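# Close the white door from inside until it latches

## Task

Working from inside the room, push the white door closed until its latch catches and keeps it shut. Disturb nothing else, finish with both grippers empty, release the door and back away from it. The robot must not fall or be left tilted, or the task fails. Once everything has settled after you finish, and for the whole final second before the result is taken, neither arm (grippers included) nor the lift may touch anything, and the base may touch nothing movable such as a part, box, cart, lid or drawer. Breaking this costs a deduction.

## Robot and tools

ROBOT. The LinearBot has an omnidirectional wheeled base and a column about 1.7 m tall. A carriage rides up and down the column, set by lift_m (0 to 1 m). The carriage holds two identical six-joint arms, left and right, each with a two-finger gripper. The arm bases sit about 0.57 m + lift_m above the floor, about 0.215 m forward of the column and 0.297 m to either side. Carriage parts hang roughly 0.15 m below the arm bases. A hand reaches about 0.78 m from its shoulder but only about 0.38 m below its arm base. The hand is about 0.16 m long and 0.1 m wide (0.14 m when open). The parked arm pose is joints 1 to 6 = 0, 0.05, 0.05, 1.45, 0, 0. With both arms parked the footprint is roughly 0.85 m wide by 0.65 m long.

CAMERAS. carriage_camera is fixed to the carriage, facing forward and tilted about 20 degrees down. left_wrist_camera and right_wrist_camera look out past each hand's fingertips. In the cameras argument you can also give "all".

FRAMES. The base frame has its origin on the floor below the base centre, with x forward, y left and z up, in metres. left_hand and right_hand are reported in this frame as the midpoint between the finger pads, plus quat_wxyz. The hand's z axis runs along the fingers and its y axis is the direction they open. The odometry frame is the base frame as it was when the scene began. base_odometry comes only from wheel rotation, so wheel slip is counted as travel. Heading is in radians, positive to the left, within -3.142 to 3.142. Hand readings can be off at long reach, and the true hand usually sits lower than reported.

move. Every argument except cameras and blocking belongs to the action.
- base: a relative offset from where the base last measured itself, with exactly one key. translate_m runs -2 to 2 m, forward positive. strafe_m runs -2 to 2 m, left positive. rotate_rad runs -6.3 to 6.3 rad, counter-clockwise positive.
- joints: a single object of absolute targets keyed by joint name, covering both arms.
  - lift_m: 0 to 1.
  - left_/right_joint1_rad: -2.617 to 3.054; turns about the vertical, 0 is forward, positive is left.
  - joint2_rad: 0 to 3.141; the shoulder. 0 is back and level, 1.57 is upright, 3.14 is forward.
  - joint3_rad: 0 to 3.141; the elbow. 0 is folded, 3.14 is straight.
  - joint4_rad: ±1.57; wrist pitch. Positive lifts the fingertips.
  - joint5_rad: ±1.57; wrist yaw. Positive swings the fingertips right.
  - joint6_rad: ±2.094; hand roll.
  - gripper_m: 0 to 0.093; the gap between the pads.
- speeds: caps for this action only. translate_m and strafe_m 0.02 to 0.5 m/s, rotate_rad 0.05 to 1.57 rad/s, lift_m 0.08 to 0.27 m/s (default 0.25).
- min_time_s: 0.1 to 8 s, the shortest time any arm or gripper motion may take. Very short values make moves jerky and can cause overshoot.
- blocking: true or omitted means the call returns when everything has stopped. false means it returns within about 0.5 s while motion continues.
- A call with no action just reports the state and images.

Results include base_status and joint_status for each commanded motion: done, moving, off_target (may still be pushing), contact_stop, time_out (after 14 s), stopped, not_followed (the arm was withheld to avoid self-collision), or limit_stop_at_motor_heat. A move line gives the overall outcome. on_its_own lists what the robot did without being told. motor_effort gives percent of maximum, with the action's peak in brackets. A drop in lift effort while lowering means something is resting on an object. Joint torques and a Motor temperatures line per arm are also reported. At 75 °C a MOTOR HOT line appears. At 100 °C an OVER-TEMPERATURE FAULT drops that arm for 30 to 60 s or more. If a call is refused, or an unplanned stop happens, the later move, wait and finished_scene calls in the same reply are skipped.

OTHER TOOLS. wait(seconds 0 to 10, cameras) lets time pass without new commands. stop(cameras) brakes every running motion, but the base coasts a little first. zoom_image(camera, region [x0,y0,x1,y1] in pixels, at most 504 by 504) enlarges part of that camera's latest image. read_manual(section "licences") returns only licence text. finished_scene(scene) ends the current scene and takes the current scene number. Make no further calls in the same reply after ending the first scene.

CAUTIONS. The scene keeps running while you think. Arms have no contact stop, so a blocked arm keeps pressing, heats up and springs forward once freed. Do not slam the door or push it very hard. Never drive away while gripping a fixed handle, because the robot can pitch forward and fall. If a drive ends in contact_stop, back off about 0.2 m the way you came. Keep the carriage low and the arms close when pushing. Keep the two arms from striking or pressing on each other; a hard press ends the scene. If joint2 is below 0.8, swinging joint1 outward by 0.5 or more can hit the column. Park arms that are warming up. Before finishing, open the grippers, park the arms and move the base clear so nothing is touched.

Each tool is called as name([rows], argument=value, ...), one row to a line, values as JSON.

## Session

move(cameras=["carriage_camera"])

Scene clock: 0.00 s.
Joint torques (N m): no reading
Motor temperatures (°C): left_arm=[30 31 34 29 27 30 27] | right_arm=[30 31 32 29 29 29 31]
base_odometry: x=+0.000 y=+0.000 heading=+0.000
base_status: not commanded
joint_positions: lift_m=+0.300 left_joint1_rad=-0.008 left_joint2_rad=+0.051 left_joint3_rad=+0.041 left_joint4_rad=+1.440 left_joint5_rad=+0.011 left_joint6_rad=+0.011 left_gripper_m=+0.09396 right_joint1_rad=+0.018 right_joint2_rad=+0.067 right_joint3_rad=+0.063 right_joint4_rad=+1.446 right_joint5_rad=+0.039 right_joint6_rad=-0.006 right_gripper_m=+0.09396
joint_status: not commanded
motor_effort: lift_m=+18 drive_wheels=+1
left_hand: x=+0.2522 y=+0.2949 z=+1.3106 quat_wxyz=(+0.997, +0.006, +0.071, +0.001) (m; base frame)
right_hand: x=+0.2488 y=-0.3033 z=+1.3166 quat_wxyz=(+0.998, +0.018, +0.064, +0.005) (m; base frame)
pictures: carriage_camera
Images, in order (width x height): carriage_camera 672x504.

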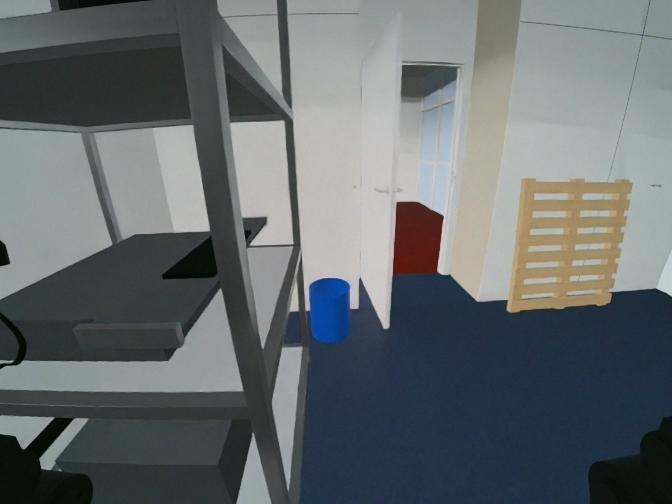

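move(base={"rotate_rad": 0.06})

move(base={"strafe_m": -0.58}, cameras=["carriage_camera"])

Scene clock: 15.07 s.
Joint torques (N m): left_arm=[-0.16 3.88 5.61 -0.11 0.08 0.04] | right_arm=[-0.03 3.81 6.08 -0.21 -0.09 -0.05]
move: done
base_odometry: x=+0.000 y=+0.000 heading=+0.060
base_status: done
joint_positions: lift_m=+0.300 left_joint1_rad=-0.008 left_joint2_rad=+0.051 left_joint3_rad=+0.041 left_joint4_rad=+1.440 left_joint5_rad=+0.011 left_joint6_rad=+0.011 left_gripper_m=+0.09396 right_joint1_rad=+0.018 right_joint2_rad=+0.067 right_joint3_rad=+0.063 right_joint4_rad=+1.446 right_joint5_rad=+0.039 right_joint6_rad=-0.006 right_gripper_m=+0.09396
joint_status: not commanded
motor_effort: lift_m=+18(18) drive_wheels=-2(7)
left_hand: x=+0.2522 y=+0.2949 z=+1.3106 quat_wxyz=(+0.997, +0.006, +0.071, +0.001) (m; base frame)
right_hand: x=+0.2488 y=-0.3033 z=+1.3166 quat_wxyz=(+0.998, +0.018, +0.064, +0.005) (m; base frame)
pictures: none

Scene clock: 18.40 s.
Joint torques (N m): left_arm=[-0.2 3.84 5.46 -0.1 0.1 0.03] | right_arm=[0.02 3.84 6.16 -0.21 -0.09 -0.06]
move: done
base_odometry: x=+0.034 y=-0.579 heading=+0.059
base_status: done
joint_positions: lift_m=+0.300 left_joint1_rad=-0.007 left_joint2_rad=+0.051 left_joint3_rad=+0.041 left_joint4_rad=+1.440 left_joint5_rad=+0.011 left_joint6_rad=+0.011 left_gripper_m=+0.09396 right_joint1_rad=+0.019 right_joint2_rad=+0.067 right_joint3_rad=+0.063 right_joint4_rad=+1.446 right_joint5_rad=+0.039 right_joint6_rad=-0.006 right_gripper_m=+0.09396
joint_status: not commanded
motor_effort: lift_m=+18(18) drive_wheels=-2(19)
left_hand: x=+0.2522 y=+0.2949 z=+1.3106 quat_wxyz=(+0.997, +0.006, +0.071, +0.001) (m; base frame)
right_hand: x=+0.2488 y=-0.3032 z=+1.3166 quat_wxyz=(+0.998, +0.018, +0.064, +0.005) (m; base frame)
pictures: carriage_camera
Images, in order (width x height): carriage_camera 672x504.

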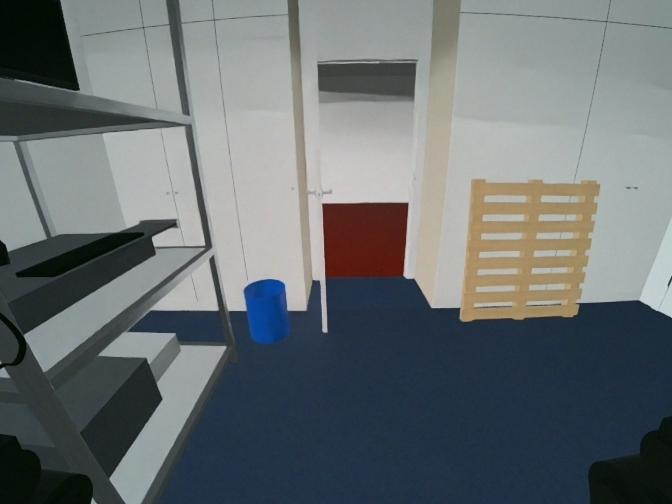

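move(base={"translate_m": 1.36}, joints={"lift_m": 0.42, "left_joint2_rad": 1.8, "left_joint3_rad": 1.2, "left_joint4_rad": 0.6, "left_gripper_m": 0.0}, min_time_s=2)

move(base={"strafe_m": -0.3}, speeds={"strafe_m": 0.18})

move(joints={"left_joint1_rad": -0.6}, min_time_s=2.5, cameras=["carriage_camera"])

move(base={"translate_m": 0.6}, speeds={"translate_m": 0.2})

move(base={"translate_m": -0.25}, joints={"left_joint1_rad": 0, "left_joint2_rad": 0.05, "left_joint3_rad": 0.05, "left_joint4_rad": 1.45,"left_joint5_rad": 0, "left_joint6_rad": 0, "right_joint1_rad": 0, "right_joint2_rad": 1.8, "right_joint3_rad": 1.2, "right_joint4_rad": 0.6, "right_gripper_m": 0.0}, min_time_s=2, cameras=["carriage_camera"])

Scene clock: 36.60 s.
Joint torques (N m): left_arm=[-0.27 -5.56 10.03 2.52 0.11 0.07] | right_arm=[-0.2 3.84 6.02 -0.14 -0.1 -0.06]
move: off_target
base_odometry: x=+1.392 y=-0.500 heading=+0.059
base_status: done
joint_positions: lift_m=+0.420 left_joint1_rad=-0.007 left_joint2_rad=+1.758 left_joint3_rad=+1.165 left_joint4_rad=+0.542 left_joint5_rad=+0.011 left_joint6_rad=+0.011 left_gripper_m=+0.00066 right_joint1_rad=+0.019 right_joint2_rad=+0.067 right_joint3_rad=+0.063 right_joint4_rad=+1.445 right_joint5_rad=+0.039 right_joint6_rad=-0.006 right_gripper_m=+0.09396
joint_status: left_joint4_rad off_target (ended at +0.542, target +0.600); the others done
motor_effort: lift_m=+17(22) drive_wheels=+6(19)
left_hand: x=+0.7686 y=+0.2911 z=+1.2742 quat_wxyz=(+0.689, +0.011, +0.725, -0.003) (m; base frame)
right_hand: x=+0.2493 y=-0.3032 z=+1.4366 quat_wxyz=(+0.998, +0.018, +0.065, +0.005) (m; base frame)
pictures: none

Scene clock: 39.27 s.
Joint torques (N m): left_arm=[-0.18 -9.48 9.14 2.19 0.23 0.1] | right_arm=[-0.13 3.84 6.06 -0.18 -0.11 -0.04]
move: done
base_odometry: x=+1.409 y=-0.799 heading=+0.059
base_status: done
joint_positions: lift_m=+0.420 left_joint1_rad=-0.008 left_joint2_rad=+1.794 left_joint3_rad=+1.174 left_joint4_rad=+0.579 left_joint5_rad=-0.003 left_joint6_rad=+0.007 left_gripper_m=+0.00065 right_joint1_rad=+0.019 right_joint2_rad=+0.067 right_joint3_rad=+0.063 right_joint4_rad=+1.445 right_joint5_rad=+0.039 right_joint6_rad=-0.006 right_gripper_m=+0.09396
joint_status: not commanded
motor_effort: lift_m=+18(18) drive_wheels=+0(15)
left_hand: x=+0.7757 y=+0.2932 z=+1.2679 quat_wxyz=(+0.692, +0.004, +0.721, +0.001) (m; base frame)
right_hand: x=+0.2493 y=-0.3032 z=+1.4366 quat_wxyz=(+0.998, +0.018, +0.065, +0.005) (m; base frame)
pictures: none

Scene clock: 42.07 s.
Joint torques (N m): left_arm=[-0.51 -9.5 9.18 2.19 0.25 0.11] | right_arm=[-0.14 3.81 6.11 -0.17 -0.12 -0.05]
move: done
base_odometry: x=+1.409 y=-0.799 heading=+0.059
base_status: not commanded
joint_positions: lift_m=+0.420 left_joint1_rad=-0.596 left_joint2_rad=+1.794 left_joint3_rad=+1.174 left_joint4_rad=+0.580 left_joint5_rad=-0.003 left_joint6_rad=+0.007 left_gripper_m=+0.00064 right_joint1_rad=+0.019 right_joint2_rad=+0.067 right_joint3_rad=+0.063 right_joint4_rad=+1.445 right_joint5_rad=+0.039 right_joint6_rad=-0.006 right_gripper_m=+0.09396
joint_status: all done
motor_effort: lift_m=+18(18) drive_wheels=+3(5)
left_hand: x=+0.6793 y=-0.0172 z=+1.2680 quat_wxyz=(+0.663, +0.213, +0.689, -0.200) (m; base frame)
right_hand: x=+0.2493 y=-0.3032 z=+1.4366 quat_wxyz=(+0.998, +0.018, +0.065, +0.005) (m; base frame)
pictures: carriage_camera
Images, in order (width x height): carriage_camera 672x504.

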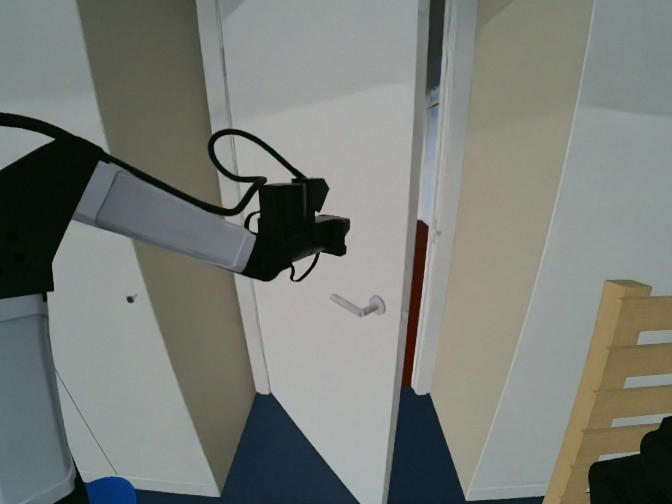

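Scene clock: 46.17 s.
Joint torques (N m): left_arm=[-0.1 -9.16 9.24 2.16 -0.02 0.09] | right_arm=[-0.06 3.86 6.12 -0.19 -0.11 -0.05]
Motor temperatures (°C): left_arm=[30 34 38 34 28 30 27] | right_arm=[30 33 34 29 29 29 31]
move: done
base_odometry: x=+2.008 y=-0.764 heading=+0.059
base_status: done
joint_positions: lift_m=+0.420 left_joint1_rad=-0.601 left_joint2_rad=+1.792 left_joint3_rad=+1.174 left_joint4_rad=+0.583 left_joint5_rad=+0.019 left_joint6_rad=+0.007 left_gripper_m=+0.00064 right_joint1_rad=+0.019 right_joint2_rad=+0.067 right_joint3_rad=+0.063 right_joint4_rad=+1.445 right_joint5_rad=+0.039 right_joint6_rad=-0.006 right_gripper_m=+0.09396
joint_status: not commanded
motor_effort: lift_m=+17(18) drive_wheels=-2(13)
left_hand: x=+0.6754 y=-0.0222 z=+1.2698 quat_wxyz=(+0.662, +0.221, +0.685, -0.210) (m; base frame)
right_hand: x=+0.2492 y=-0.3032 z=+1.4366 quat_wxyz=(+0.998, +0.018, +0.065, +0.005) (m; base frame)
pictures: none

Scene clock: 48.50 s.
Joint torques (N m): left_arm=[0.31 3.03 4.59 0.03 -0.06 -0.03] | right_arm=[-1.06 -8.51 10.52 2.14 -0.07 -0.04]
move: done
base_odometry: x=+1.759 y=-0.779 heading=+0.059
base_status: done
joint_positions: lift_m=+0.420 left_joint1_rad=-0.006 left_joint2_rad=+0.056 left_joint3_rad=+0.057 left_joint4_rad=+1.435 left_joint5_rad=+0.013 left_joint6_rad=+0.007 left_gripper_m=+0.00064 right_joint1_rad=+0.010 right_joint2_rad=+1.790 right_joint3_rad=+1.171 right_joint4_rad=+0.609 right_joint5_rad=+0.039 right_joint6_rad=-0.006 right_gripper_m=+0.00010
joint_status: all done
motor_effort: lift_m=+17(18) drive_wheels=+1(11)
left_hand: x=+0.2499 y=+0.2947 z=+1.4350 quat_wxyz=(+0.998, +0.007, +0.067, +0.000) (m; base frame)
right_hand: x=+0.7748 y=-0.2982 z=+1.2764 quat_wxyz=(+0.704, +0.008, +0.710, -0.012) (m; base frame)
pictures: carriage_camera
Images, in order (width x height): carriage_camera 672x504.

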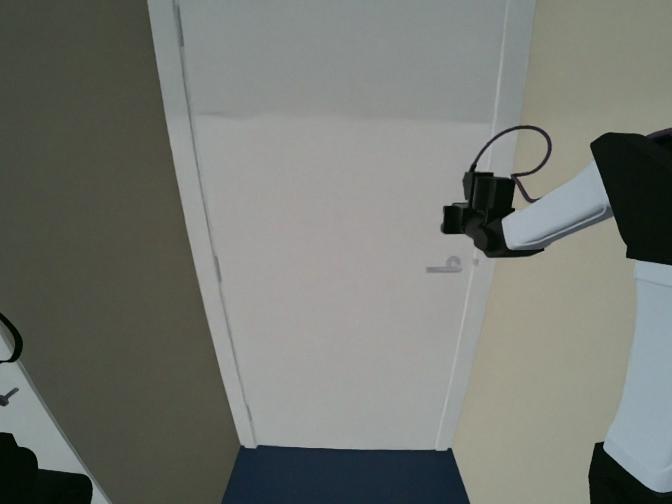

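move(base={"translate_m": 0.37}, speeds={"translate_m": 0.11}, cameras=["carriage_camera"])

Scene clock: 54.97 s.
Joint torques (N m): left_arm=[0.27 3.28 4.85 -0.09 -0.09 -0.03] | right_arm=[-2.37 16.08 17.11 6.81 0.29 -0.05]
move: contact_stop
base_odometry: x=+2.039 y=-0.763 heading=+0.057
base_status: translate_m contact_stop (by the wheels' count: +0.280 of +0.370)
joint_positions: lift_m=+0.420 left_joint1_rad=-0.006 left_joint2_rad=+0.054 left_joint3_rad=+0.053 left_joint4_rad=+1.449 left_joint5_rad=+0.012 left_joint6_rad=+0.007 left_gripper_m=+0.00064 right_joint1_rad=+0.022 right_joint2_rad=+1.531 right_joint3_rad=+1.106 right_joint4_rad=+0.183 right_joint5_rad=+0.000 right_joint6_rad=-0.006 right_gripper_m=+0.00010
joint_status: not commanded
motor_effort: lift_m=+17(18) drive_wheels=+25(51)
left_hand: x=+0.2472 y=+0.2949 z=+1.4343 quat_wxyz=(+0.998, +0.006, +0.062, +0.000) (m; base frame)
right_hand: x=+0.7133 y=-0.2863 z=+1.2724 quat_wxyz=(+0.617, -0.011, +0.787, +0.005) (m; base frame)
pictures: carriage_camera
Images, in order (width x height): carriage_camera 672x504.

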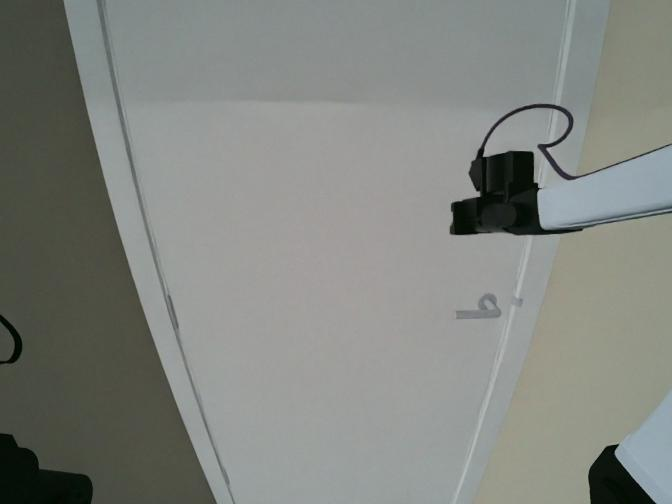

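move(base={"translate_m": -0.35}, speeds={"translate_m": 0.25}, cameras=["carriage_camera"])

finished_scene(scene=3)

Scene clock: 61.43 s.
Joint torques (N m): left_arm=[0.34 3.19 5 -0.08 -0.05 -0.04] | right_arm=[-0.53 -9.51 10.18 2.34 0.05 -0.05]
Motor temperatures (°C): left_arm=[30 34 38 32 28 30 28] | right_arm=[30 38 38 40 29 29 31]
move: done
base_odometry: x=+1.689 y=-0.783 heading=+0.057
base_status: done
joint_positions: lift_m=+0.420 left_joint1_rad=-0.006 left_joint2_rad=+0.054 left_joint3_rad=+0.052 left_joint4_rad=+1.449 left_joint5_rad=+0.012 left_joint6_rad=+0.007 left_gripper_m=+0.00064 right_joint1_rad=+0.004 right_joint2_rad=+1.800 right_joint3_rad=+1.175 right_joint4_rad=+0.592 right_joint5_rad=+0.026 right_joint6_rad=-0.006 right_gripper_m=+0.00010
joint_status: not commanded
motor_effort: lift_m=+17(18) drive_wheels=-4(22)
left_hand: x=+0.2474 y=+0.2949 z=+1.4341 quat_wxyz=(+0.998, +0.006, +0.062, +0.000) (m; base frame)
right_hand: x=+0.7768 y=-0.2993 z=+1.2685 quat_wxyz=(+0.695, +0.005, +0.719, -0.010) (m; base frame)
pictures: carriage_camera
Images, in order (width x height): carriage_camera 672x504.

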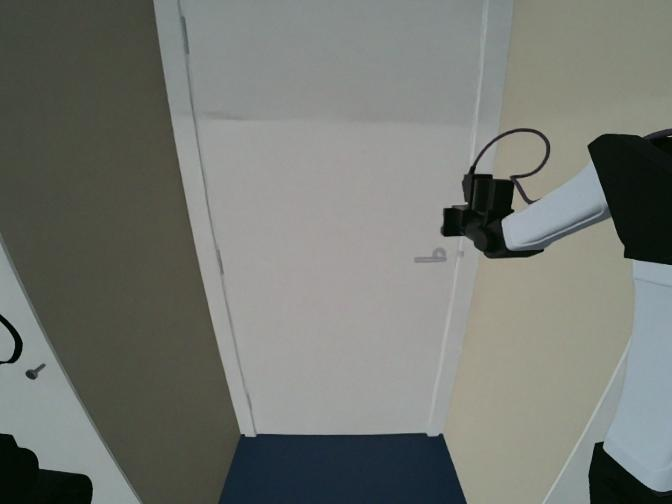

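The scene is finished: the task was done.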